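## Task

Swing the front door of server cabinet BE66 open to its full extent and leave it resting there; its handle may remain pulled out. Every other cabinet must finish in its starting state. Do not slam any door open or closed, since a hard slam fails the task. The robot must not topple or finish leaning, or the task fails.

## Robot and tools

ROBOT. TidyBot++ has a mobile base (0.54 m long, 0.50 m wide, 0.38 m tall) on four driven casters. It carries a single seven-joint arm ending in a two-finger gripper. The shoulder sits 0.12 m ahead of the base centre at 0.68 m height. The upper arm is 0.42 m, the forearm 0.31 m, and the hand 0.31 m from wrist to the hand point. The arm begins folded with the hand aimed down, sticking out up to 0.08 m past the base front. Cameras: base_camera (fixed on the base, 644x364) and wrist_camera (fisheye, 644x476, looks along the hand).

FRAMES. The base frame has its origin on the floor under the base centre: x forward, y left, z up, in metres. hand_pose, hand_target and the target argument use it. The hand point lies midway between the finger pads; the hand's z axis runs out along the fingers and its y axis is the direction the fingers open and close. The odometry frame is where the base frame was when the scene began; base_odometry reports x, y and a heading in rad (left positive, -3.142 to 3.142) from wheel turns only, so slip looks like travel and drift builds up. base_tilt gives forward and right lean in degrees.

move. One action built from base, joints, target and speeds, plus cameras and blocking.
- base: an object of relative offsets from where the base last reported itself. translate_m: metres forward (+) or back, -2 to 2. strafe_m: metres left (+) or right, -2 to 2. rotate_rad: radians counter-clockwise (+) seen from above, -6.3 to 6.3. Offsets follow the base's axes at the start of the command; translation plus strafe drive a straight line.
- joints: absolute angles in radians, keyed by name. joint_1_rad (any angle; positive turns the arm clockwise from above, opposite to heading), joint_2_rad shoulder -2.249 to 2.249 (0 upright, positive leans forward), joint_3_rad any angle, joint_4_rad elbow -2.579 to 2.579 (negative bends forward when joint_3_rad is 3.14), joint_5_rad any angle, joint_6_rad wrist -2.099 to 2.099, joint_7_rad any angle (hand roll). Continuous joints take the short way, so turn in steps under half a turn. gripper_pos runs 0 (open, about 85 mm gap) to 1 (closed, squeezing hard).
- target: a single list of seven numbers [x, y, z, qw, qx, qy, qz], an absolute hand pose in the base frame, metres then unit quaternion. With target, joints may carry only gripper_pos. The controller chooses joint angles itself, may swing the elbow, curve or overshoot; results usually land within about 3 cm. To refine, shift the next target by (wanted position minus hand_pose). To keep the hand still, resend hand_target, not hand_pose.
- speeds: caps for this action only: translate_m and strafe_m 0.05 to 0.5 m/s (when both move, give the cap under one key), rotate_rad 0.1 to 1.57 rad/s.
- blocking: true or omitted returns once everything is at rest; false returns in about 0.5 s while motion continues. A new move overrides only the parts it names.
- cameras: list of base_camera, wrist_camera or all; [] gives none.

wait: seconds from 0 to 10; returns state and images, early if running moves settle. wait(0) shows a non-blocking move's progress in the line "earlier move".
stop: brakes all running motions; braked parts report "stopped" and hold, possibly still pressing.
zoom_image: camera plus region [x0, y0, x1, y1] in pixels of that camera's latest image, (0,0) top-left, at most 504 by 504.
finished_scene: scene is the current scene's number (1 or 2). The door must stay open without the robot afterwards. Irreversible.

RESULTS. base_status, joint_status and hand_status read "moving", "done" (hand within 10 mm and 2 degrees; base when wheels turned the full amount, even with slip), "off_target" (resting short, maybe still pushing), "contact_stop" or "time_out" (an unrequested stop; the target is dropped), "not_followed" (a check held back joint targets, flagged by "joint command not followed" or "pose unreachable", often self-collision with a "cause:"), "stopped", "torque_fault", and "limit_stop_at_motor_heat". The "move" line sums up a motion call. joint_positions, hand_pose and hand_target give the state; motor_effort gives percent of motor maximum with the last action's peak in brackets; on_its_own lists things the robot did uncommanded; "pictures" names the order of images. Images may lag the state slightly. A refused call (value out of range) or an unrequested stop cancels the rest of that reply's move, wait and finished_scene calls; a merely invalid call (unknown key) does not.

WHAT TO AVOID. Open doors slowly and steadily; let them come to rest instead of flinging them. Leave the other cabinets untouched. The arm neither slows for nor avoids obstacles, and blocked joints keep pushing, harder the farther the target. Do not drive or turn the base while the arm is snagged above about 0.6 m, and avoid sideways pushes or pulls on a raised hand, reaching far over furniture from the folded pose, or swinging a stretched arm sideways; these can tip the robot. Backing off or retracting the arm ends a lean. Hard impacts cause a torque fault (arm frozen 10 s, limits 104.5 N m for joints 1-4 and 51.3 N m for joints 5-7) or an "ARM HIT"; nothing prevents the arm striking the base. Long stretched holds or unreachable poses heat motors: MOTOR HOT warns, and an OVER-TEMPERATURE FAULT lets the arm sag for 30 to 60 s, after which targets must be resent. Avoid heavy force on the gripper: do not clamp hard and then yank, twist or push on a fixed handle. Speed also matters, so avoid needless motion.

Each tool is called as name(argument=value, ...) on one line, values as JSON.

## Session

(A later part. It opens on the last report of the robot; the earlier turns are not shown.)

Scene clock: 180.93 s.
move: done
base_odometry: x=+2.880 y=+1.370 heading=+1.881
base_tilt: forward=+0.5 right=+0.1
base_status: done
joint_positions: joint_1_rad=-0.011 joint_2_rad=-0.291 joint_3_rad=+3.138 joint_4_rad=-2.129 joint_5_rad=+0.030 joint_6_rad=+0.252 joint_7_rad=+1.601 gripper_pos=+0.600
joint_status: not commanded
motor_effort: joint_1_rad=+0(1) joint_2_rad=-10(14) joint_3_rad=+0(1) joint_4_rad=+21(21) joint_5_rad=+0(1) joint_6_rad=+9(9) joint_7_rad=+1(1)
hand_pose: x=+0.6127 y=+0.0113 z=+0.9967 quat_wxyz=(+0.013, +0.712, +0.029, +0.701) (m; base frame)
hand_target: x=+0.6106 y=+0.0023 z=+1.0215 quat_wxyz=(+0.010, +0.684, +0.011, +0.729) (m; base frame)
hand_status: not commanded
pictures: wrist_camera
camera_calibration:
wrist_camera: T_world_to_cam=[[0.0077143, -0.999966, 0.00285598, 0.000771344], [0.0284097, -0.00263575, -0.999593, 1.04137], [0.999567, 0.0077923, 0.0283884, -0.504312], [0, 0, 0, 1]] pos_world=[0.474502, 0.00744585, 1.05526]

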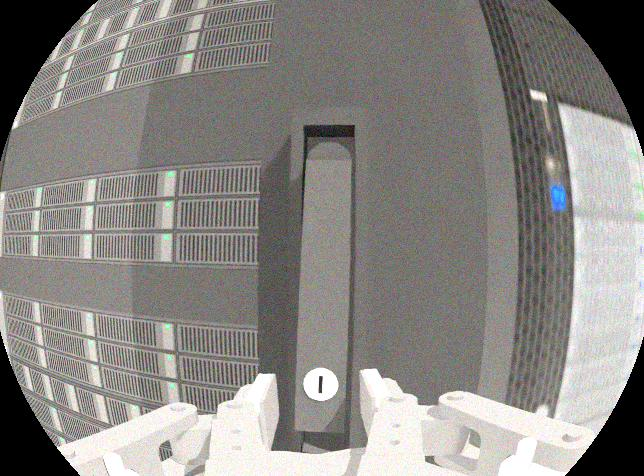

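move(joints={"gripper_pos": 1.0}, cameras=["wrist_camera"])

zoom_image(camera="wrist_camera", region=[200, 180, 440, 476])

Scene clock: 183.63 s.
move: off_target
base_odometry: x=+2.880 y=+1.370 heading=+1.881
base_tilt: forward=+0.5 right=+0.0
base_status: not commanded
joint_positions: joint_1_rad=-0.010 joint_2_rad=-0.291 joint_3_rad=+3.140 joint_4_rad=-2.130 joint_5_rad=+0.025 joint_6_rad=+0.252 joint_7_rad=+1.601 gripper_pos=+0.809
joint_status: gripper_pos off_target (ended at +0.809, target +1.000)
motor_effort: joint_1_rad=+0(4) joint_2_rad=-9(10) joint_3_rad=+0(4) joint_4_rad=+21(22) joint_5_rad=+1(3) joint_6_rad=+9(9) joint_7_rad=+1(3)
hand_pose: x=+0.6126 y=+0.0091 z=+0.9966 quat_wxyz=(+0.013, +0.712, +0.026, +0.701) (m; base frame)
hand_target: x=+0.6106 y=+0.0023 z=+1.0215 quat_wxyz=(+0.010, +0.684, +0.011, +0.729) (m; base frame)
hand_status: not commanded
pictures: wrist_camera
camera_calibration:
wrist_camera: T_world_to_cam=[[0.00300712, -0.99999, -0.00341369, 0.00772907], [0.0281842, 0.0034971, -0.999597, 1.04134], [0.999598, 0.0029097, 0.0281944, -0.50397], [0, 0, 0, 1]] pos_world=[0.474395, 0.00555371, 1.05516]

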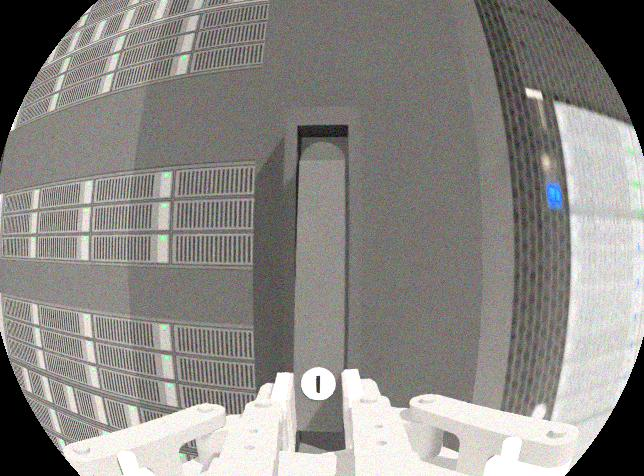

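Scaled by 1.703.

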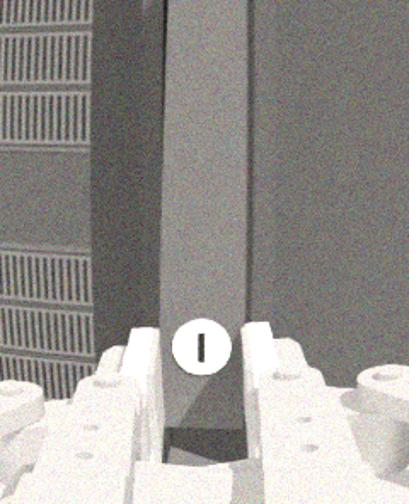

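move(base={"translate_m": -0.022}, speeds={"translate_m": 0.05}, joints={"joint_4_rad": -2.11}, cameras=["wrist_camera"])

zoom_image(camera="wrist_camera", region=[200, 180, 440, 476])

Scene clock: 186.80 s.
move: done
base_odometry: x=+2.887 y=+1.349 heading=+1.881
base_tilt: forward=+0.5 right=+0.0
base_status: done
joint_positions: joint_1_rad=-0.010 joint_2_rad=-0.278 joint_3_rad=+3.137 joint_4_rad=-2.115 joint_5_rad=+0.022 joint_6_rad=+0.255 joint_7_rad=+1.600 gripper_pos=+0.810
joint_status: all done
motor_effort: joint_1_rad=+1(3) joint_2_rad=-13(16) joint_3_rad=+1(4) joint_4_rad=+18(21) joint_5_rad=+3(4) joint_6_rad=+8(10) joint_7_rad=+4(4)
hand_pose: x=+0.6179 y=+0.0104 z=+1.0002 quat_wxyz=(+0.011, +0.711, +0.025, +0.703) (m; base frame)
hand_target: x=+0.6118 y=+0.0023 z=+1.0351 quat_wxyz=(+0.010, +0.676, +0.011, +0.737) (m; base frame)
hand_status: not commanded
pictures: wrist_camera
camera_calibration:
wrist_camera: T_world_to_cam=[[0.00483237, -0.999972, -0.00569252, 0.0101836], [0.033162, 0.00584971, -0.999433, 1.04152], [0.999438, 0.00464086, 0.0331893, -0.514277], [0, 0, 0, 1]] pos_world=[0.4794, 0.00647743, 1.05805]

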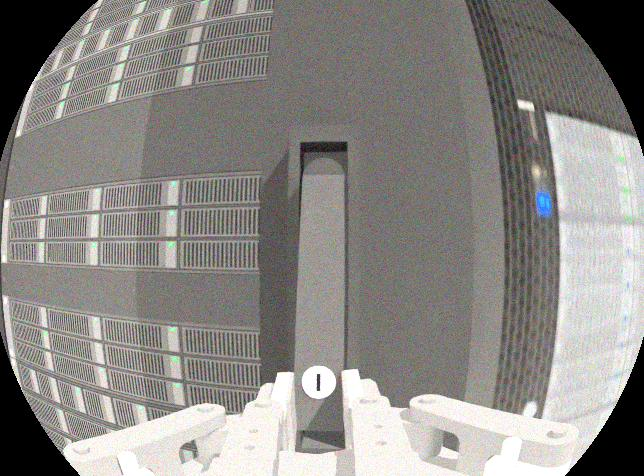

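Scaled by 1.703.

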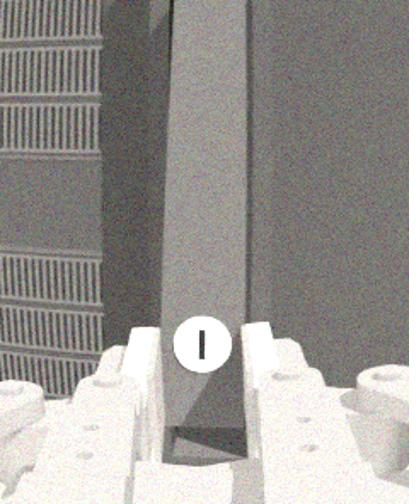

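move(base={"translate_m": -0.02}, speeds={"translate_m": 0.05}, joints={"joint_4_rad": -2.085}, cameras=["wrist_camera"])

zoom_image(camera="wrist_camera", region=[200, 180, 440, 476])

Scene clock: 189.20 s.
move: done
base_odometry: x=+2.893 y=+1.330 heading=+1.881
base_tilt: forward=+0.5 right=+0.0
base_status: done
joint_positions: joint_1_rad=-0.010 joint_2_rad=-0.266 joint_3_rad=+3.135 joint_4_rad=-2.097 joint_5_rad=+0.021 joint_6_rad=+0.256 joint_7_rad=+1.600 gripper_pos=+0.810
joint_status: all done
motor_effort: joint_1_rad=+2(4) joint_2_rad=-15(20) joint_3_rad=+2(4) joint_4_rad=+20(20) joint_5_rad=+4(4) joint_6_rad=+9(10) joint_7_rad=+4(5)
hand_pose: x=+0.6233 y=+0.0116 z=+1.0055 quat_wxyz=(+0.011, +0.708, +0.026, +0.706) (m; base frame)
hand_target: x=+0.6129 y=+0.0023 z=+1.0505 quat_wxyz=(+0.010, +0.667, +0.010, +0.745) (m; base frame)
hand_status: not commanded
pictures: wrist_camera
camera_calibration:
wrist_camera: T_world_to_cam=[[0.00671555, -0.999961, -0.00575516, 0.0102602], [0.0400513, 0.00601964, -0.999179, 1.04212], [0.999175, 0.00647954, 0.0400902, -0.526669], [0, 0, 0, 1]] pos_world=[0.484427, 0.00739914, 1.06244]

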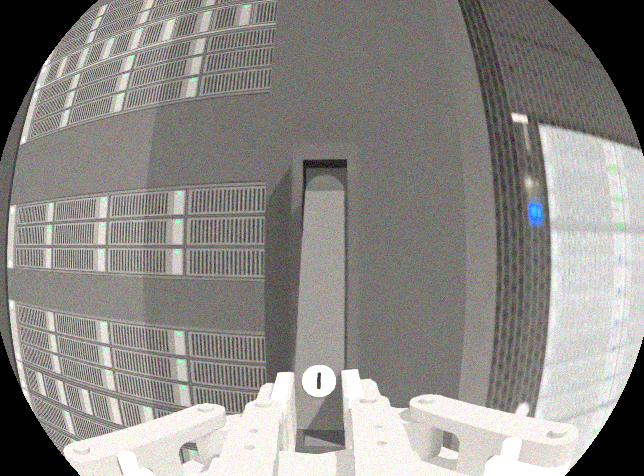

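Scaled by 1.703.

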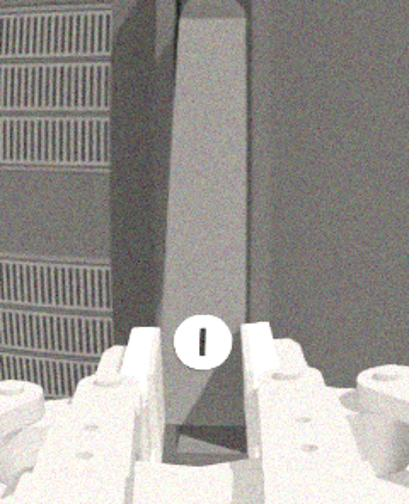

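move(base={"translate_m": -0.018}, speeds={"translate_m": 0.05}, joints={"joint_4_rad": -2.055}, cameras=["wrist_camera"])

zoom_image(camera="wrist_camera", region=[200, 180, 440, 476])

Scene clock: 192.07 s.
move: done
base_odometry: x=+2.898 y=+1.313 heading=+1.881
base_tilt: forward=+0.5 right=+0.1
base_status: done
joint_positions: joint_1_rad=-0.010 joint_2_rad=-0.248 joint_3_rad=+3.135 joint_4_rad=-2.074 joint_5_rad=+0.021 joint_6_rad=+0.256 joint_7_rad=+1.600 gripper_pos=+0.811
joint_status: all done
motor_effort: joint_1_rad=+1(3) joint_2_rad=-20(30) joint_3_rad=+0(4) joint_4_rad=+19(23) joint_5_rad=+4(5) joint_6_rad=+9(12) joint_7_rad=+4(5)
hand_pose: x=+0.6311 y=+0.0120 z=+1.0106 quat_wxyz=(+0.011, +0.706, +0.026, +0.707) (m; base frame)
hand_target: x=+0.6136 y=+0.0023 z=+1.0690 quat_wxyz=(+0.011, +0.656, +0.010, +0.755) (m; base frame)
hand_status: not commanded
pictures: wrist_camera
camera_calibration:
wrist_camera: T_world_to_cam=[[0.00731915, -0.999955, -0.00598853, 0.0105428], [0.0451544, 0.00631307, -0.99896, 1.04344], [0.998953, 0.00704113, 0.0451986, -0.539729], [0, 0, 0, 1]] pos_world=[0.491972, 0.0077553, 1.06681]

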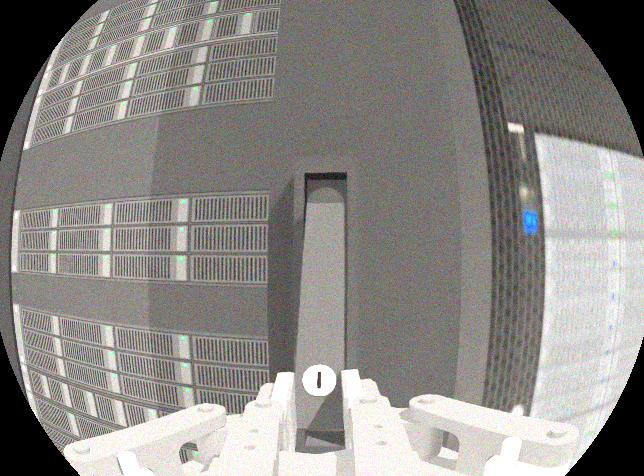

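Scaled by 1.703.

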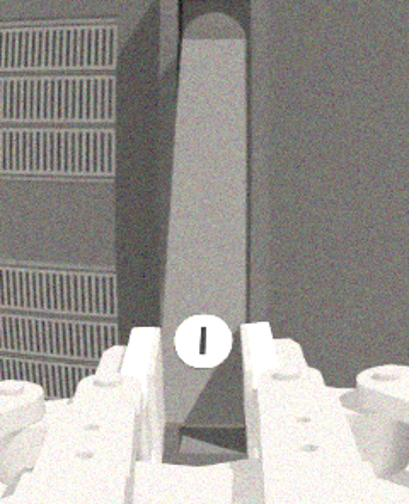

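move(base={"translate_m": -0.015}, speeds={"translate_m": 0.05}, joints={"joint_4_rad": -2.03}, cameras=["wrist_camera"])

zoom_image(camera="wrist_camera", region=[200, 180, 440, 476])

Scene clock: 197.37 s.
move: done
base_odometry: x=+2.903 y=+1.299 heading=+1.882
base_tilt: forward=+0.5 right=+0.1
base_status: done
joint_positions: joint_1_rad=-0.010 joint_2_rad=-0.213 joint_3_rad=+3.135 joint_4_rad=-2.043 joint_5_rad=+0.021 joint_6_rad=+0.256 joint_7_rad=+1.600 gripper_pos=+0.811
joint_status: all done
motor_effort: joint_1_rad=-1(1) joint_2_rad=-29(34) joint_3_rad=-1(2) joint_4_rad=+21(22) joint_5_rad=+4(4) joint_6_rad=+12(13) joint_7_rad=+4(4)
hand_pose: x=+0.6450 y=+0.0120 z=+1.0113 quat_wxyz=(+0.011, +0.708, +0.026, +0.706) (m; base frame)
hand_target: x=+0.6138 y=+0.0023 z=+1.0844 quat_wxyz=(+0.011, +0.646, +0.010, +0.763) (m; base frame)
hand_status: not commanded
pictures: wrist_camera
camera_calibration:
wrist_camera: T_world_to_cam=[[0.00693817, -0.999956, -0.00626518, 0.0109136], [0.0408961, 0.00654383, -0.999142, 1.04644], [0.999139, 0.006676, 0.0409397, -0.549377], [0, 0, 0, 1]] pos_world=[0.506033, 0.00773305, 1.06811]

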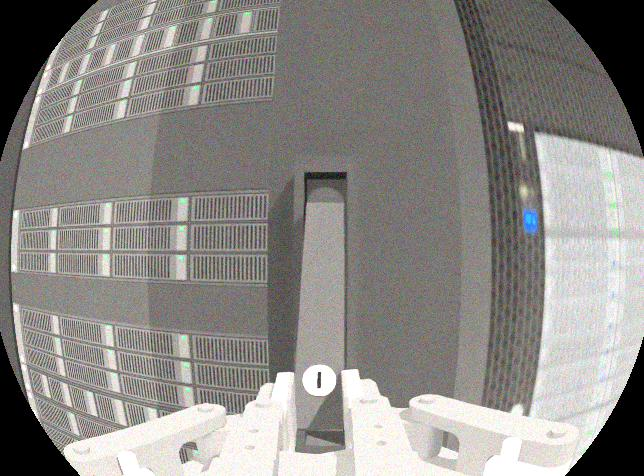

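Scaled by 1.703.

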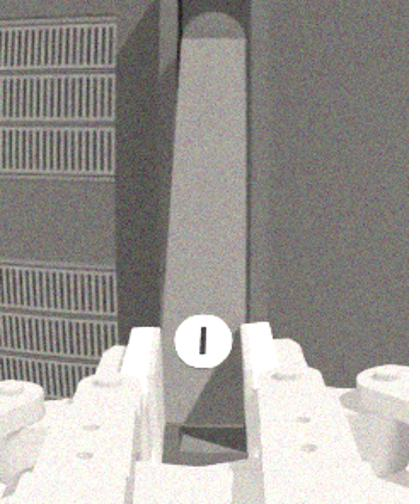

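move(base={"translate_m": 0.022}, speeds={"translate_m": 0.05}, cameras=[])

move(joints={"gripper_pos": 0.6}, cameras=[])

move(base={"translate_m": 0.018}, speeds={"translate_m": 0.05}, cameras=["wrist_camera"])

zoom_image(camera="wrist_camera", region=[200, 180, 440, 476])

Scene clock: 203.07 s.
move: done
base_odometry: x=+2.896 y=+1.320 heading=+1.882
base_tilt: forward=+0.5 right=+0.1
base_status: done
joint_positions: joint_1_rad=-0.010 joint_2_rad=-0.254 joint_3_rad=+3.135 joint_4_rad=-2.082 joint_5_rad=+0.021 joint_6_rad=+0.256 joint_7_rad=+1.600 gripper_pos=+0.811
joint_status: not commanded
motor_effort: joint_1_rad=+0(2) joint_2_rad=-19(30) joint_3_rad=+0(3) joint_4_rad=+28(31) joint_5_rad=+4(5) joint_6_rad=+15(16) joint_7_rad=+4(4)
hand_pose: x=+0.6283 y=+0.0115 z=+1.0091 quat_wxyz=(+0.011, +0.707, +0.026, +0.707) (m; base frame)
hand_target: x=+0.6138 y=+0.0023 z=+1.0844 quat_wxyz=(+0.011, +0.646, +0.010, +0.763) (m; base frame)
hand_status: not commanded
pictures: none
No camera images: "cameras" was empty.

Scene clock: 203.97 s.
move: done
base_odometry: x=+2.896 y=+1.320 heading=+1.882
base_tilt: forward=+0.5 right=+0.1
base_status: not commanded
joint_positions: joint_1_rad=-0.010 joint_2_rad=-0.286 joint_3_rad=+3.135 joint_4_rad=-2.047 joint_5_rad=+0.021 joint_6_rad=+0.271 joint_7_rad=+1.601 gripper_pos=+0.600
joint_status: all done
motor_effort: joint_1_rad=+0(1) joint_2_rad=-11(19) joint_3_rad=+0(1) joint_4_rad=+21(29) joint_5_rad=+0(4) joint_6_rad=+8(15) joint_7_rad=+0(4)
hand_pose: x=+0.6191 y=+0.0116 z=+1.0511 quat_wxyz=(+0.011, +0.678, +0.025, +0.735) (m; base frame)
hand_target: x=+0.6138 y=+0.0023 z=+1.0844 quat_wxyz=(+0.011, +0.646, +0.010, +0.763) (m; base frame)
hand_status: not commanded
pictures: none
No camera images: "cameras" was empty.

Scene clock: 204.77 s.
move: done
base_odometry: x=+2.891 y=+1.337 heading=+1.882
base_tilt: forward=+0.5 right=+0.0
base_status: done
joint_positions: joint_1_rad=-0.010 joint_2_rad=-0.287 joint_3_rad=+3.135 joint_4_rad=-2.047 joint_5_rad=+0.021 joint_6_rad=+0.271 joint_7_rad=+1.601 gripper_pos=+0.600
joint_status: not commanded
motor_effort: joint_1_rad=-1(2) joint_2_rad=-11(15) joint_3_rad=+0(1) joint_4_rad=+21(22) joint_5_rad=+1(1) joint_6_rad=+9(9) joint_7_rad=+0(1)
hand_pose: x=+0.6185 y=+0.0116 z=+1.0518 quat_wxyz=(+0.011, +0.677, +0.025, +0.735) (m; base frame)
hand_target: x=+0.6138 y=+0.0023 z=+1.0844 quat_wxyz=(+0.011, +0.646, +0.010, +0.763) (m; base frame)
hand_status: not commanded
pictures: wrist_camera
camera_calibration:
wrist_camera: T_world_to_cam=[[0.00736813, -0.999951, -0.00662113, 0.0110758], [0.126005, 0.00749696, -0.992001, 1.02779], [0.992002, 0.00647489, 0.126054, -0.60974], [0, 0, 0, 1]] pos_world=[0.475275, 0.00731799, 1.0965]

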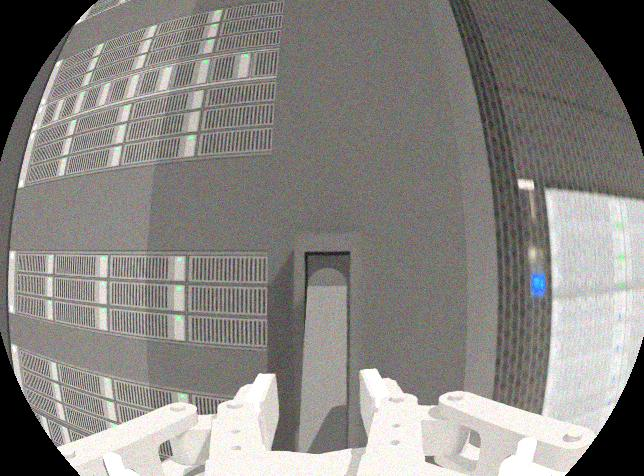

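Scaled by 1.703.

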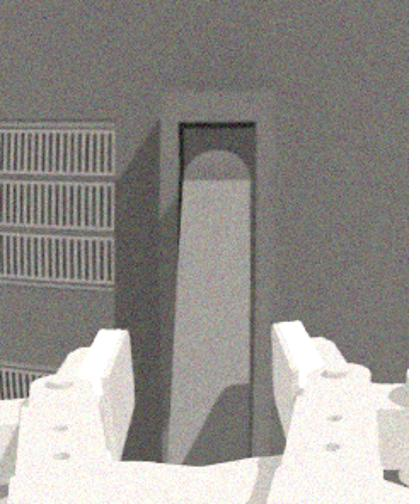

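move(joints={"joint_4_rad": -2.083}, cameras=["wrist_camera"])

zoom_image(camera="wrist_camera", region=[200, 180, 440, 476])

Scene clock: 209.37 s.
move: done
base_odometry: x=+2.891 y=+1.337 heading=+1.882
base_tilt: forward=+0.5 right=+0.1
base_status: not commanded
joint_positions: joint_1_rad=-0.010 joint_2_rad=-0.287 joint_3_rad=+3.135 joint_4_rad=-2.082 joint_5_rad=+0.021 joint_6_rad=+0.271 joint_7_rad=+1.601 gripper_pos=+0.600
joint_status: all done
motor_effort: joint_1_rad=+0(1) joint_2_rad=-10(11) joint_3_rad=+0(0) joint_4_rad=+20(22) joint_5_rad=+0(1) joint_6_rad=+9(9) joint_7_rad=+0(1)
hand_pose: x=+0.6170 y=+0.0115 z=+1.0299 quat_wxyz=(+0.011, +0.690, +0.025, +0.723) (m; base frame)
hand_target: x=+0.6129 y=+0.0023 z=+1.0517 quat_wxyz=(+0.010, +0.666, +0.010, +0.746) (m; base frame)
hand_status: not commanded
pictures: wrist_camera
camera_calibration:
wrist_camera: T_world_to_cam=[[0.00707498, -0.999955, -0.00632241, 0.0107515], [0.0908381, 0.00693911, -0.995841, 1.03194], [0.995841, 0.00647124, 0.0908831, -0.571568], [0, 0, 0, 1]] pos_world=[0.475375, 0.00728902, 1.07967]

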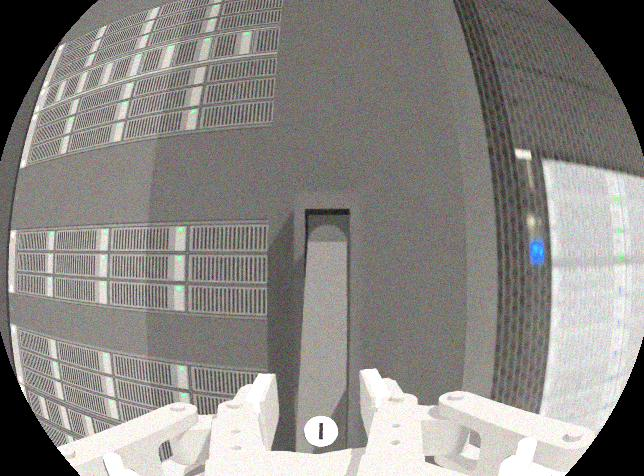

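Scaled by 1.703.

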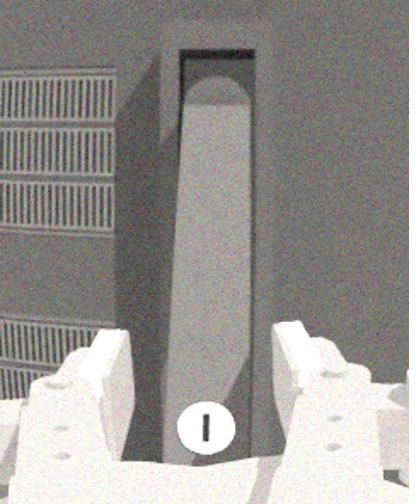

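move(joints={"gripper_pos": 1.0}, cameras=["wrist_camera"])

zoom_image(camera="wrist_camera", region=[200, 180, 440, 476])

Scene clock: 213.50 s.
move: off_target
base_odometry: x=+2.891 y=+1.337 heading=+1.882
base_tilt: forward=+0.5 right=+0.0
base_status: not commanded
joint_positions: joint_1_rad=-0.009 joint_2_rad=-0.287 joint_3_rad=+3.137 joint_4_rad=-2.083 joint_5_rad=+0.021 joint_6_rad=+0.271 joint_7_rad=+1.601 gripper_pos=+0.830
joint_status: gripper_pos off_target (ended at +0.830, target +1.000)
motor_effort: joint_1_rad=+1(2) joint_2_rad=-9(10) joint_3_rad=+1(3) joint_4_rad=+21(22) joint_5_rad=+1(2) joint_6_rad=+8(10) joint_7_rad=+1(2)
hand_pose: x=+0.6170 y=+0.0104 z=+1.0298 quat_wxyz=(+0.012, +0.690, +0.025, +0.723) (m; base frame)
hand_target: x=+0.6129 y=+0.0023 z=+1.0517 quat_wxyz=(+0.010, +0.666, +0.010, +0.746) (m; base frame)
hand_status: not commanded
pictures: wrist_camera
camera_calibration:
wrist_camera: T_world_to_cam=[[0.00516705, -0.999964, -0.00675388, 0.0112719], [0.0906427, 0.00719452, -0.995857, 1.03196], [0.99587, 0.00453346, 0.0906766, -0.571363], [0, 0, 0, 1]] pos_world=[0.475406, 0.00643728, 1.07957]

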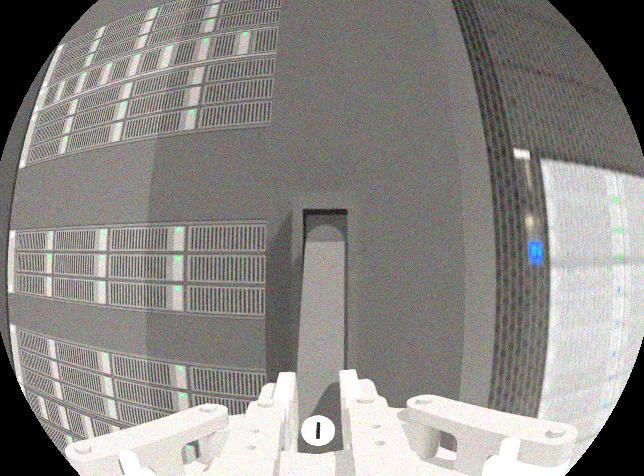

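Scaled by 1.703.

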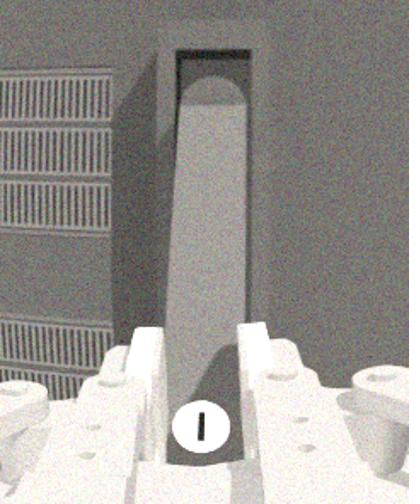

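move(base={"strafe_m": 0.023}, speeds={"strafe_m": 0.05}, joints={"joint_7_rad": 1.2, "joint_4_rad": -2.055}, cameras=["wrist_camera"])

Scene clock: 220.20 s.
move: done
base_odometry: x=+2.869 y=+1.330 heading=+1.882
base_tilt: forward=+0.5 right=+0.0
base_status: done
joint_positions: joint_1_rad=-0.002 joint_2_rad=-0.288 joint_3_rad=+3.146 joint_4_rad=-2.078 joint_5_rad=+0.021 joint_6_rad=+0.271 joint_7_rad=+1.236 gripper_pos=+0.836
joint_status: all done
motor_effort: joint_1_rad=-1(4) joint_2_rad=-10(10) joint_3_rad=-1(5) joint_4_rad=+21(23) joint_5_rad=+0(2) joint_6_rad=+8(9) joint_7_rad=-1(3)
hand_pose: x=+0.6174 y=+0.0019 z=+1.0326 quat_wxyz=(-0.115, +0.680, -0.107, +0.716) (m; base frame)
hand_target: x=+0.6136 y=+0.0023 z=+1.0690 quat_wxyz=(-0.140, +0.644, -0.120, +0.742) (m; base frame)
hand_status: not commanded
pictures: wrist_camera
camera_calibration:
wrist_camera: T_world_to_cam=[[0.00770512, -0.930971, -0.365011, 0.370961], [0.0904145, 0.364176, -0.926931, 0.963118], [0.995874, -0.0258602, 0.0869793, -0.568108], [0, 0, 0, 1]] pos_world=[0.475826, -0.020082, 1.07756]

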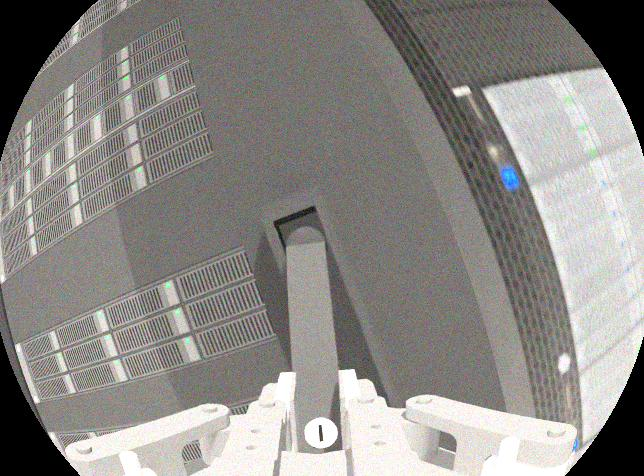

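move(base={"strafe_m": 0.02}, speeds={"strafe_m": 0.05}, joints={"joint_7_rad": 0.8, "joint_4_rad": -2.03}, cameras=[])

move(base={"strafe_m": 0.014}, speeds={"strafe_m": 0.05}, joints={"joint_7_rad": 0.4, "joint_4_rad": -1.998}, cameras=["wrist_camera"])

Scene clock: 223.47 s.
move: done
base_odometry: x=+2.850 y=+1.323 heading=+1.882
base_tilt: forward=+0.5 right=+0.0
base_status: done
joint_positions: joint_1_rad=-0.002 joint_2_rad=-0.288 joint_3_rad=+3.144 joint_4_rad=-2.064 joint_5_rad=+0.021 joint_6_rad=+0.271 joint_7_rad=+0.841 gripper_pos=+0.837
joint_status: all done
motor_effort: joint_1_rad=-2(3) joint_2_rad=-11(11) joint_3_rad=-1(4) joint_4_rad=+22(23) joint_5_rad=+0(1) joint_6_rad=+9(10) joint_7_rad=+0(1)
hand_pose: x=+0.6181 y=+0.0027 z=+1.0417 quat_wxyz=(-0.255, +0.642, -0.236, +0.684) (m; base frame)
hand_target: x=+0.6138 y=+0.0023 z=+1.0844 quat_wxyz=(-0.287, +0.599, -0.242, +0.707) (m; base frame)
hand_status: not commanded
pictures: none
No camera images: "cameras" was empty.

Scene clock: 224.60 s.
move: off_target
base_odometry: x=+2.836 y=+1.319 heading=+1.882
base_tilt: forward=+0.5 right=+0.1
base_status: done
joint_positions: joint_1_rad=-0.002 joint_2_rad=-0.288 joint_3_rad=+3.141 joint_4_rad=-2.039 joint_5_rad=+0.021 joint_6_rad=+0.271 joint_7_rad=+0.442 gripper_pos=+0.840
joint_status: joint_4_rad off_target (ended at -2.039, target -1.998); the others done
motor_effort: joint_1_rad=+1(4) joint_2_rad=-10(11) joint_3_rad=+1(5) joint_4_rad=+23(24) joint_5_rad=-1(1) joint_6_rad=+9(10) joint_7_rad=-1(2)
hand_pose: x=+0.6189 y=+0.0047 z=+1.0566 quat_wxyz=(-0.391, +0.575, -0.352, +0.626) (m; base frame)
hand_target: x=+0.6135 y=+0.0023 z=+1.1041 quat_wxyz=(-0.428, +0.529, -0.350, +0.644) (m; base frame)
hand_status: not commanded
pictures: wrist_camera
camera_calibration:
wrist_camera: T_world_to_cam=[[0.0713381, -0.394039, -0.916321, 0.922957], [0.0717449, 0.918309, -0.389309, 0.425095], [0.994869, -0.0379688, 0.0937808, -0.578127], [0, 0, 0, 1]] pos_world=[0.47882, -0.0486377, 1.06543]

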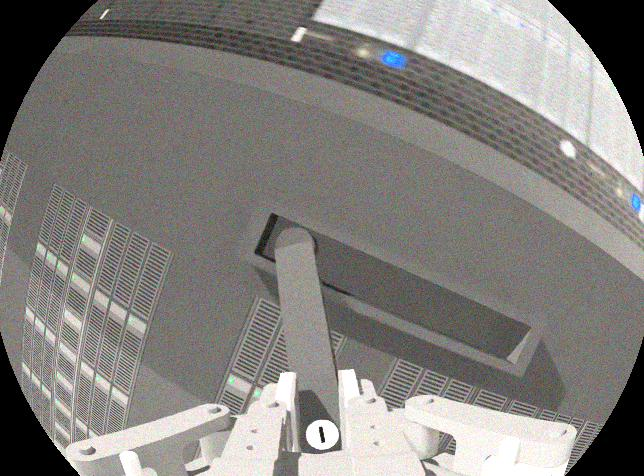

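move(base={"strafe_m": 0.005}, speeds={"strafe_m": 0.05}, joints={"joint_7_rad": -0.05, "joint_4_rad": -1.955}, cameras=["wrist_camera"])

Scene clock: 227.57 s.
move: done
base_odometry: x=+2.832 y=+1.317 heading=+1.882
base_tilt: forward=+0.5 right=+0.0
base_status: done
joint_positions: joint_1_rad=-0.001 joint_2_rad=-0.287 joint_3_rad=+3.144 joint_4_rad=-1.979 joint_5_rad=+0.021 joint_6_rad=+0.274 joint_7_rad=-0.014 gripper_pos=+0.999
joint_status: all done
on_its_own: gripper_pos moved +0.158 to your old target +1.000
motor_effort: joint_1_rad=+0(4) joint_2_rad=-11(15) joint_3_rad=+0(6) joint_4_rad=+21(29) joint_5_rad=+0(2) joint_6_rad=+9(14) joint_7_rad=+0(2)
hand_pose: x=+0.6197 y=+0.0027 z=+1.0944 quat_wxyz=(-0.536, +0.463, -0.458, +0.537) (m; base frame)
hand_target: x=+0.6121 y=+0.0023 z=+1.1306 quat_wxyz=(-0.570, +0.426, -0.447, +0.542) (m; base frame)
hand_status: not commanded
pictures: wrist_camera
camera_calibration:
wrist_camera: T_world_to_cam=[[0.136637, 0.0523619, -0.989236, 0.994904], [0.031008, 0.997887, 0.0571027, -0.0219048], [0.990136, -0.0384766, 0.134724, -0.624434], [0, 0, 0, 1]] pos_world=[0.483013, -0.0542627, 1.06957]

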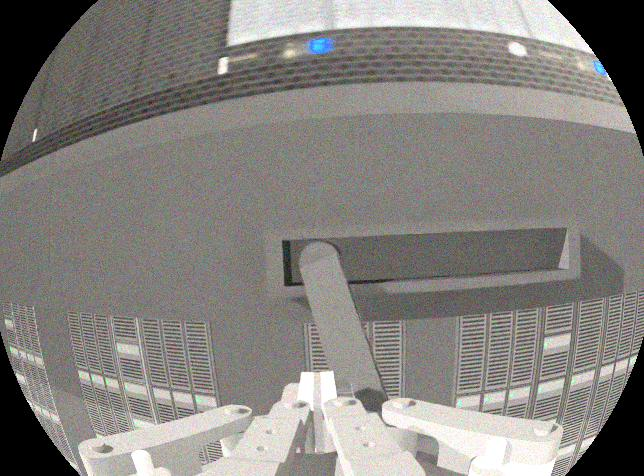

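move(base={"translate_m": -0.05}, speeds={"translate_m": 0.1}, cameras=[])

move(joints={"joint_7_rad": 0.4, "joint_4_rad": -2.03, "gripper_pos": 0.6}, cameras=["wrist_camera"])

zoom_image(camera="wrist_camera", region=[200, 180, 440, 476])

Scene clock: 239.60 s.
move: done
base_odometry: x=+2.847 y=+1.269 heading=+1.882
base_tilt: forward=+0.5 right=+0.0
base_status: done
joint_positions: joint_1_rad=-0.001 joint_2_rad=-0.289 joint_3_rad=+3.144 joint_4_rad=-1.979 joint_5_rad=+0.021 joint_6_rad=+0.274 joint_7_rad=-0.015 gripper_pos=+0.999
joint_status: not commanded
motor_effort: joint_1_rad=+0(1) joint_2_rad=-11(17) joint_3_rad=+0(0) joint_4_rad=+21(23) joint_5_rad=+0(1) joint_6_rad=+9(10) joint_7_rad=+0(1)
hand_pose: x=+0.6189 y=+0.0027 z=+1.0956 quat_wxyz=(-0.537, +0.462, -0.457, +0.537) (m; base frame)
hand_target: x=+0.6121 y=+0.0023 z=+1.1306 quat_wxyz=(-0.570, +0.426, -0.447, +0.542) (m; base frame)
hand_status: not commanded
pictures: none
No camera images: "cameras" was empty.

Scene clock: 240.80 s.
move: done
base_odometry: x=+2.847 y=+1.269 heading=+1.882
base_tilt: forward=+0.5 right=+0.1
base_status: not commanded
joint_positions: joint_1_rad=-0.001 joint_2_rad=-0.289 joint_3_rad=+3.144 joint_4_rad=-2.029 joint_5_rad=+0.021 joint_6_rad=+0.274 joint_7_rad=+0.370 gripper_pos=+0.600
joint_status: all done
motor_effort: joint_1_rad=-1(1) joint_2_rad=-10(11) joint_3_rad=+0(0) joint_4_rad=+21(23) joint_5_rad=+1(1) joint_6_rad=+9(9) joint_7_rad=+0(1)
hand_pose: x=+0.6186 y=+0.0027 z=+1.0648 quat_wxyz=(-0.415, +0.557, -0.371, +0.616) (m; base frame)
hand_target: x=+0.6138 y=+0.0023 z=+1.0844 quat_wxyz=(-0.422, +0.539, -0.356, +0.636) (m; base frame)
hand_status: not commanded
pictures: wrist_camera
camera_calibration:
wrist_camera: T_world_to_cam=[[0.0859446, -0.326127, -0.941411, 0.947181], [0.0734509, 0.94441, -0.32046, 0.355719], [0.993589, -0.0416057, 0.105121, -0.589984], [0, 0, 0, 1]] pos_world=[0.478668, -0.0515896, 1.0677]

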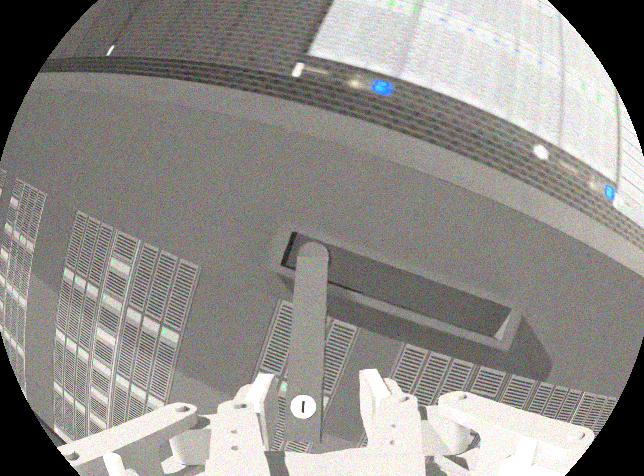

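Scaled by 1.703.

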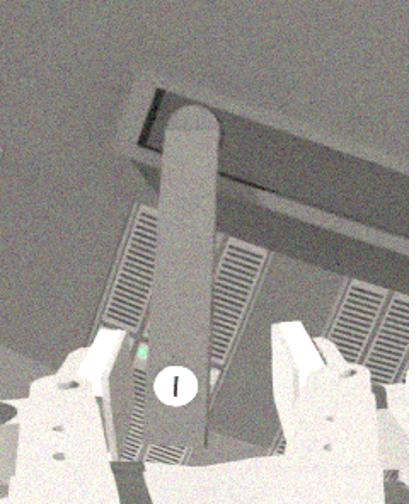

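move(joints={"joint_4_rad": -1.99, "gripper_pos": 0.5}, base={"translate_m": 0.02}, speeds={"translate_m": 0.05}, cameras=["wrist_camera"])

zoom_image(camera="wrist_camera", region=[200, 180, 440, 476])

Scene clock: 245.80 s.
move: done
base_odometry: x=+2.841 y=+1.289 heading=+1.882
base_tilt: forward=+0.5 right=+0.1
base_status: done
joint_positions: joint_1_rad=-0.001 joint_2_rad=-0.290 joint_3_rad=+3.143 joint_4_rad=-2.010 joint_5_rad=+0.021 joint_6_rad=+0.274 joint_7_rad=+0.370 gripper_pos=+0.500
joint_status: all done
motor_effort: joint_1_rad=+0(1) joint_2_rad=-10(14) joint_3_rad=+0(2) joint_4_rad=+21(22) joint_5_rad=+0(1) joint_6_rad=+9(9) joint_7_rad=+0(1)
hand_pose: x=+0.6186 y=+0.0027 z=+1.0765 quat_wxyz=(-0.419, +0.551, -0.367, +0.622) (m; base frame)
hand_target: x=+0.6133 y=+0.0023 z=+1.1091 quat_wxyz=(-0.429, +0.526, -0.348, +0.647) (m; base frame)
hand_status: not commanded
pictures: wrist_camera
camera_calibration:
wrist_camera: T_world_to_cam=[[0.103889, -0.32614, -0.939595, 0.945167], [0.0795322, 0.944406, -0.319016, 0.354152], [0.991404, -0.0415857, 0.124052, -0.610187], [0, 0, 0, 1]] pos_world=[0.478583, -0.0515815, 1.07675]

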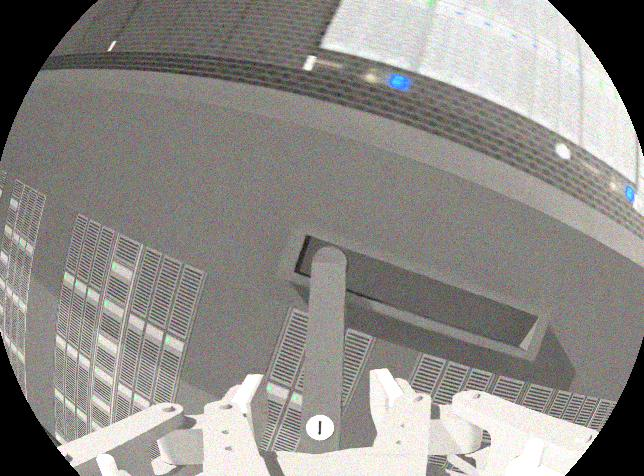

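Scaled by 1.703.

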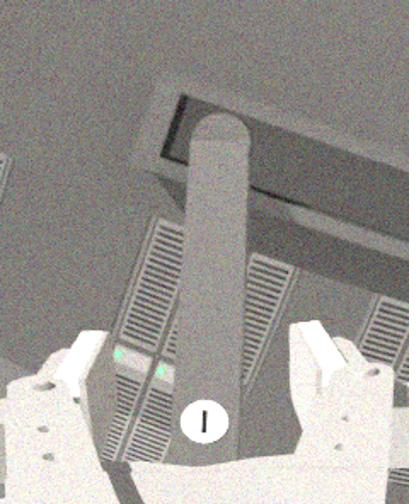

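move(base={"translate_m": 0.03}, speeds={"translate_m": 0.05}, cameras=[])

move(joints={"gripper_pos": 1.0}, cameras=["wrist_camera"])

zoom_image(camera="wrist_camera", region=[200, 180, 440, 476])

Scene clock: 249.57 s.
move: done
base_odometry: x=+2.832 y=+1.317 heading=+1.882
base_tilt: forward=+0.5 right=+0.0
base_status: done
joint_positions: joint_1_rad=-0.001 joint_2_rad=-0.290 joint_3_rad=+3.143 joint_4_rad=-2.010 joint_5_rad=+0.021 joint_6_rad=+0.274 joint_7_rad=+0.370 gripper_pos=+0.500
joint_status: not commanded
motor_effort: joint_1_rad=+0(1) joint_2_rad=-10(15) joint_3_rad=+0(1) joint_4_rad=+21(22) joint_5_rad=+0(1) joint_6_rad=+8(9) joint_7_rad=+0(1)
hand_pose: x=+0.6186 y=+0.0027 z=+1.0765 quat_wxyz=(-0.419, +0.551, -0.367, +0.622) (m; base frame)
hand_target: x=+0.6133 y=+0.0023 z=+1.1091 quat_wxyz=(-0.429, +0.526, -0.348, +0.647) (m; base frame)
hand_status: not commanded
pictures: none
No camera images: "cameras" was empty.

Scene clock: 250.40 s.
move: done
base_odometry: x=+2.832 y=+1.317 heading=+1.882
base_tilt: forward=+0.5 right=+0.1
base_status: not commanded
joint_positions: joint_1_rad=-0.001 joint_2_rad=-0.290 joint_3_rad=+3.143 joint_4_rad=-2.010 joint_5_rad=+0.021 joint_6_rad=+0.274 joint_7_rad=+0.370 gripper_pos=+0.999
joint_status: all done
motor_effort: joint_1_rad=-1(1) joint_2_rad=-10(11) joint_3_rad=+0(0) joint_4_rad=+21(22) joint_5_rad=+1(1) joint_6_rad=+8(9) joint_7_rad=+1(1)
hand_pose: x=+0.6186 y=+0.0027 z=+1.0765 quat_wxyz=(-0.419, +0.551, -0.367, +0.622) (m; base frame)
hand_target: x=+0.6133 y=+0.0023 z=+1.1091 quat_wxyz=(-0.429, +0.526, -0.348, +0.647) (m; base frame)
hand_status: not commanded
pictures: wrist_camera
camera_calibration:
wrist_camera: T_world_to_cam=[[0.103944, -0.32614, -0.939589, 0.945157], [0.079551, 0.944406, -0.319012, 0.354147], [0.991397, -0.0415857, 0.124111, -0.610226], [0, 0, 0, 1]] pos_world=[0.478559, -0.0515815, 1.07677]

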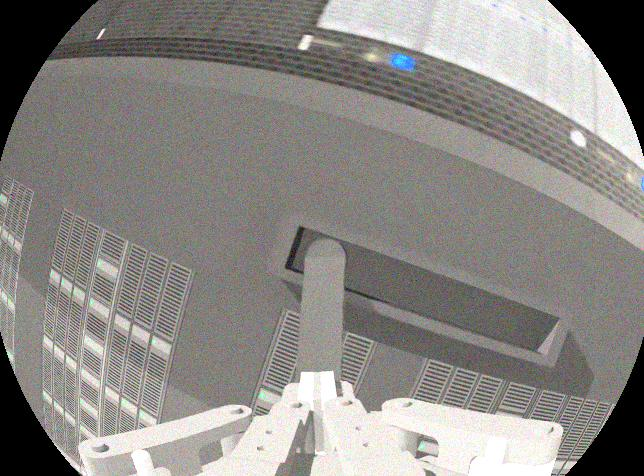

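Scaled by 1.703.

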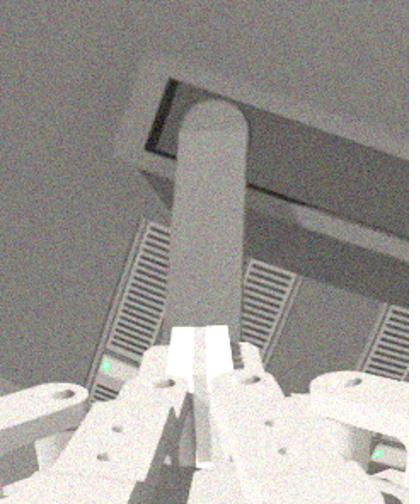

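move(joints={"gripper_pos": 0.5}, cameras=[])

move(base={"translate_m": 0.025}, speeds={"translate_m": 0.05}, cameras=["wrist_camera"])

zoom_image(camera="wrist_camera", region=[200, 180, 440, 476])

Scene clock: 264.57 s.
move: done
base_odometry: x=+2.832 y=+1.317 heading=+1.882
base_tilt: forward=+0.5 right=+0.1
base_status: not commanded
joint_positions: joint_1_rad=-0.001 joint_2_rad=-0.290 joint_3_rad=+3.143 joint_4_rad=-2.010 joint_5_rad=+0.021 joint_6_rad=+0.274 joint_7_rad=+0.370 gripper_pos=+0.500
joint_status: all done
motor_effort: joint_1_rad=+0(1) joint_2_rad=-11(11) joint_3_rad=+0(0) joint_4_rad=+21(21) joint_5_rad=+0(1) joint_6_rad=+8(9) joint_7_rad=+1(1)
hand_pose: x=+0.6186 y=+0.0027 z=+1.0765 quat_wxyz=(-0.419, +0.551, -0.367, +0.622) (m; base frame)
hand_target: x=+0.6133 y=+0.0023 z=+1.1091 quat_wxyz=(-0.429, +0.526, -0.348, +0.647) (m; base frame)
hand_status: not commanded
pictures: none
No camera images: "cameras" was empty.

Scene clock: 265.53 s.
move: done
base_odometry: x=+2.824 y=+1.341 heading=+1.883
base_tilt: forward=+0.5 right=+0.1
base_status: done
joint_positions: joint_1_rad=-0.001 joint_2_rad=-0.290 joint_3_rad=+3.143 joint_4_rad=-2.010 joint_5_rad=+0.021 joint_6_rad=+0.274 joint_7_rad=+0.370 gripper_pos=+0.500
joint_status: not commanded
motor_effort: joint_1_rad=-1(1) joint_2_rad=-10(14) joint_3_rad=+0(1) joint_4_rad=+22(22) joint_5_rad=+1(1) joint_6_rad=+9(9) joint_7_rad=+0(1)
hand_pose: x=+0.6184 y=+0.0027 z=+1.0768 quat_wxyz=(-0.419, +0.551, -0.367, +0.622) (m; base frame)
hand_target: x=+0.6133 y=+0.0023 z=+1.1091 quat_wxyz=(-0.429, +0.526, -0.348, +0.647) (m; base frame)
hand_status: not commanded
pictures: wrist_camera
camera_calibration:
wrist_camera: T_world_to_cam=[[0.104386, -0.32614, -0.939541, 0.945071], [0.079701, 0.944406, -0.318974, 0.354103], [0.991338, -0.0415858, 0.124577, -0.610537], [0, 0, 0, 1]] pos_world=[0.478374, -0.0515818, 1.07694]

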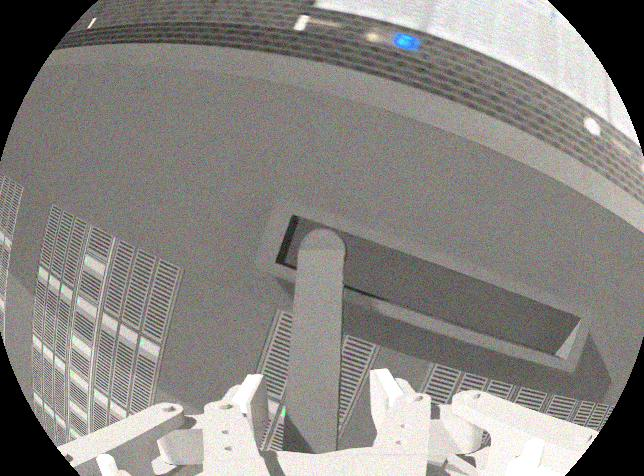

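Scaled by 1.703.

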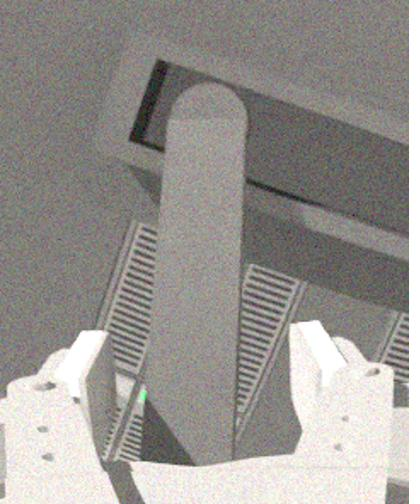

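move(joints={"gripper_pos": 1.0}, cameras=["wrist_camera"])

zoom_image(camera="wrist_camera", region=[200, 180, 440, 476])

Scene clock: 270.03 s.
move: off_target
base_odometry: x=+2.824 y=+1.341 heading=+1.883
base_tilt: forward=+0.5 right=+0.0
base_status: not commanded
joint_positions: joint_1_rad=-0.001 joint_2_rad=-0.291 joint_3_rad=+3.144 joint_4_rad=-2.013 joint_5_rad=+0.019 joint_6_rad=+0.275 joint_7_rad=+0.370 gripper_pos=+0.796
joint_status: gripper_pos off_target (ended at +0.796, target +1.000)
motor_effort: joint_1_rad=-1(4) joint_2_rad=-11(13) joint_3_rad=-1(4) joint_4_rad=+22(30) joint_5_rad=+2(3) joint_6_rad=+11(16) joint_7_rad=+1(3)
hand_pose: x=+0.6181 y=+0.0021 z=+1.0754 quat_wxyz=(-0.419, +0.551, -0.368, +0.621) (m; base frame)
hand_target: x=+0.6133 y=+0.0023 z=+1.1091 quat_wxyz=(-0.429, +0.526, -0.348, +0.647) (m; base frame)
hand_status: not commanded
pictures: wrist_camera
camera_calibration:
wrist_camera: T_world_to_cam=[[0.102459, -0.324229, -0.940414, 0.945756], [0.0801005, 0.945008, -0.317086, 0.351958], [0.991507, -0.0428394, 0.122795, -0.608322], [0, 0, 0, 1]] pos_world=[0.478063, -0.0520219, 1.0757]

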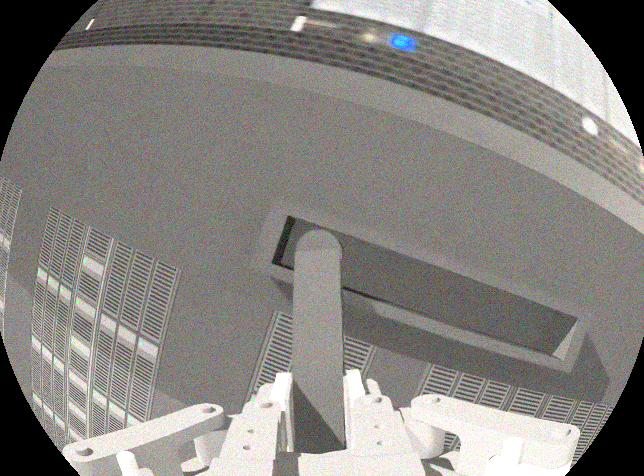

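Scaled by 1.703.

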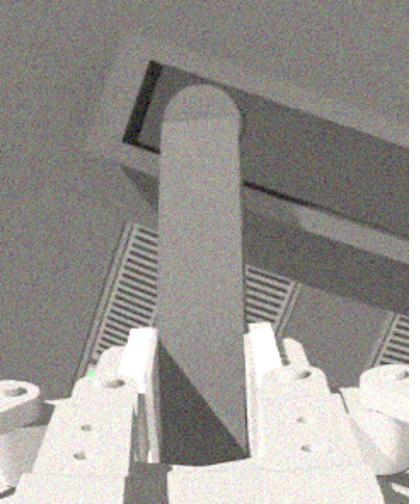

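move(base={"strafe_m": 0.004}, speeds={"strafe_m": 0.05}, joints={"joint_7_rad": 0.14, "joint_4_rad": -1.968}, cameras=["wrist_camera"])

Scene clock: 274.50 s.
move: done
base_odometry: x=+2.820 y=+1.340 heading=+1.882
base_tilt: forward=+0.5 right=+0.0
base_status: done
joint_positions: joint_1_rad=+0.000 joint_2_rad=-0.291 joint_3_rad=+3.143 joint_4_rad=-1.998 joint_5_rad=+0.019 joint_6_rad=+0.275 joint_7_rad=+0.163 gripper_pos=+0.798
joint_status: all done
motor_effort: joint_1_rad=-1(4) joint_2_rad=-11(13) joint_3_rad=+0(5) joint_4_rad=+22(25) joint_5_rad=-1(3) joint_6_rad=+11(12) joint_7_rad=-1(2)
hand_pose: x=+0.6180 y=+0.0018 z=+1.0852 quat_wxyz=(-0.484, +0.505, -0.419, +0.579) (m; base frame)
hand_target: x=+0.6126 y=+0.0023 z=+1.1226 quat_wxyz=(-0.514, +0.470, -0.408, +0.591) (m; base frame)
hand_status: not commanded
pictures: wrist_camera
camera_calibration:
wrist_camera: T_world_to_cam=[[0.122958, -0.12252, -0.98482, 0.990037], [0.0577525, 0.991552, -0.116147, 0.150982], [0.99073, -0.0425947, 0.128995, -0.615706], [0, 0, 0, 1]] pos_world=[0.479546, -0.0546335, 1.07197]

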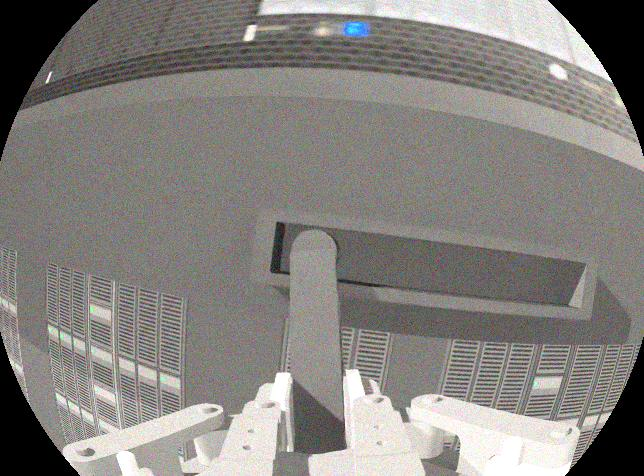

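move(joints={"joint_7_rad": -0.06, "joint_4_rad": -1.948}, cameras=["wrist_camera"])

zoom_image(camera="wrist_camera", region=[200, 180, 440, 476])

Scene clock: 277.53 s.
move: done
base_odometry: x=+2.820 y=+1.340 heading=+1.882
base_tilt: forward=+0.5 right=+0.0
base_status: not commanded
joint_positions: joint_1_rad=+0.000 joint_2_rad=-0.291 joint_3_rad=+3.141 joint_4_rad=-1.980 joint_5_rad=+0.019 joint_6_rad=+0.275 joint_7_rad=-0.035 gripper_pos=+0.798
joint_status: all done
motor_effort: joint_1_rad=+0(2) joint_2_rad=-10(12) joint_3_rad=+1(2) joint_4_rad=+22(23) joint_5_rad=-2(2) joint_6_rad=+11(11) joint_7_rad=-2(3)
hand_pose: x=+0.6179 y=+0.0030 z=+1.0963 quat_wxyz=(-0.543, +0.457, -0.462, +0.532) (m; base frame)
hand_target: x=+0.6117 y=+0.0023 z=+1.1349 quat_wxyz=(-0.575, +0.422, -0.447, +0.541) (m; base frame)
hand_status: not commanded
pictures: wrist_camera
camera_calibration:
wrist_camera: T_world_to_cam=[[0.140461, 0.0742513, -0.987298, 0.992383], [0.0272082, 0.996518, 0.0788156, -0.0437919], [0.989712, -0.0379331, 0.137952, -0.626154], [0, 0, 0, 1]] pos_world=[0.481512, -0.0537982, 1.06961]

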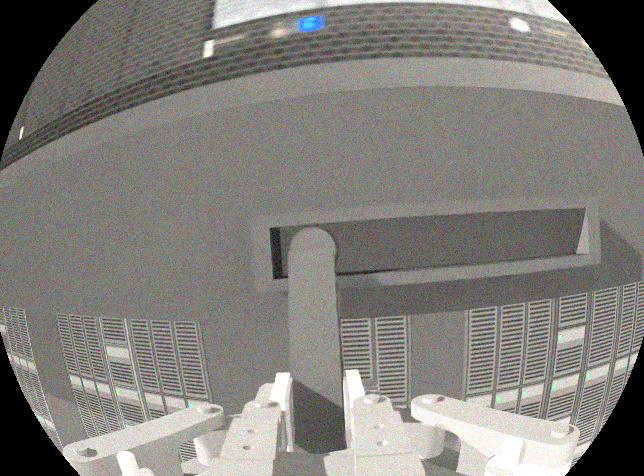

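Scaled by 1.703.

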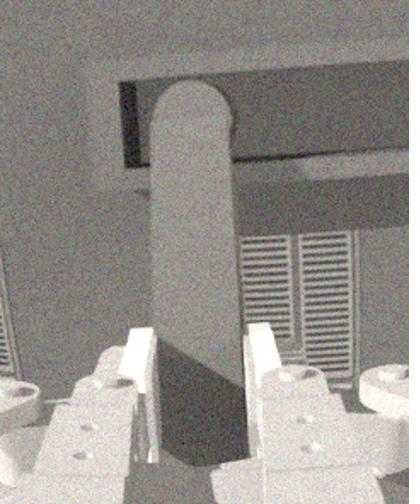

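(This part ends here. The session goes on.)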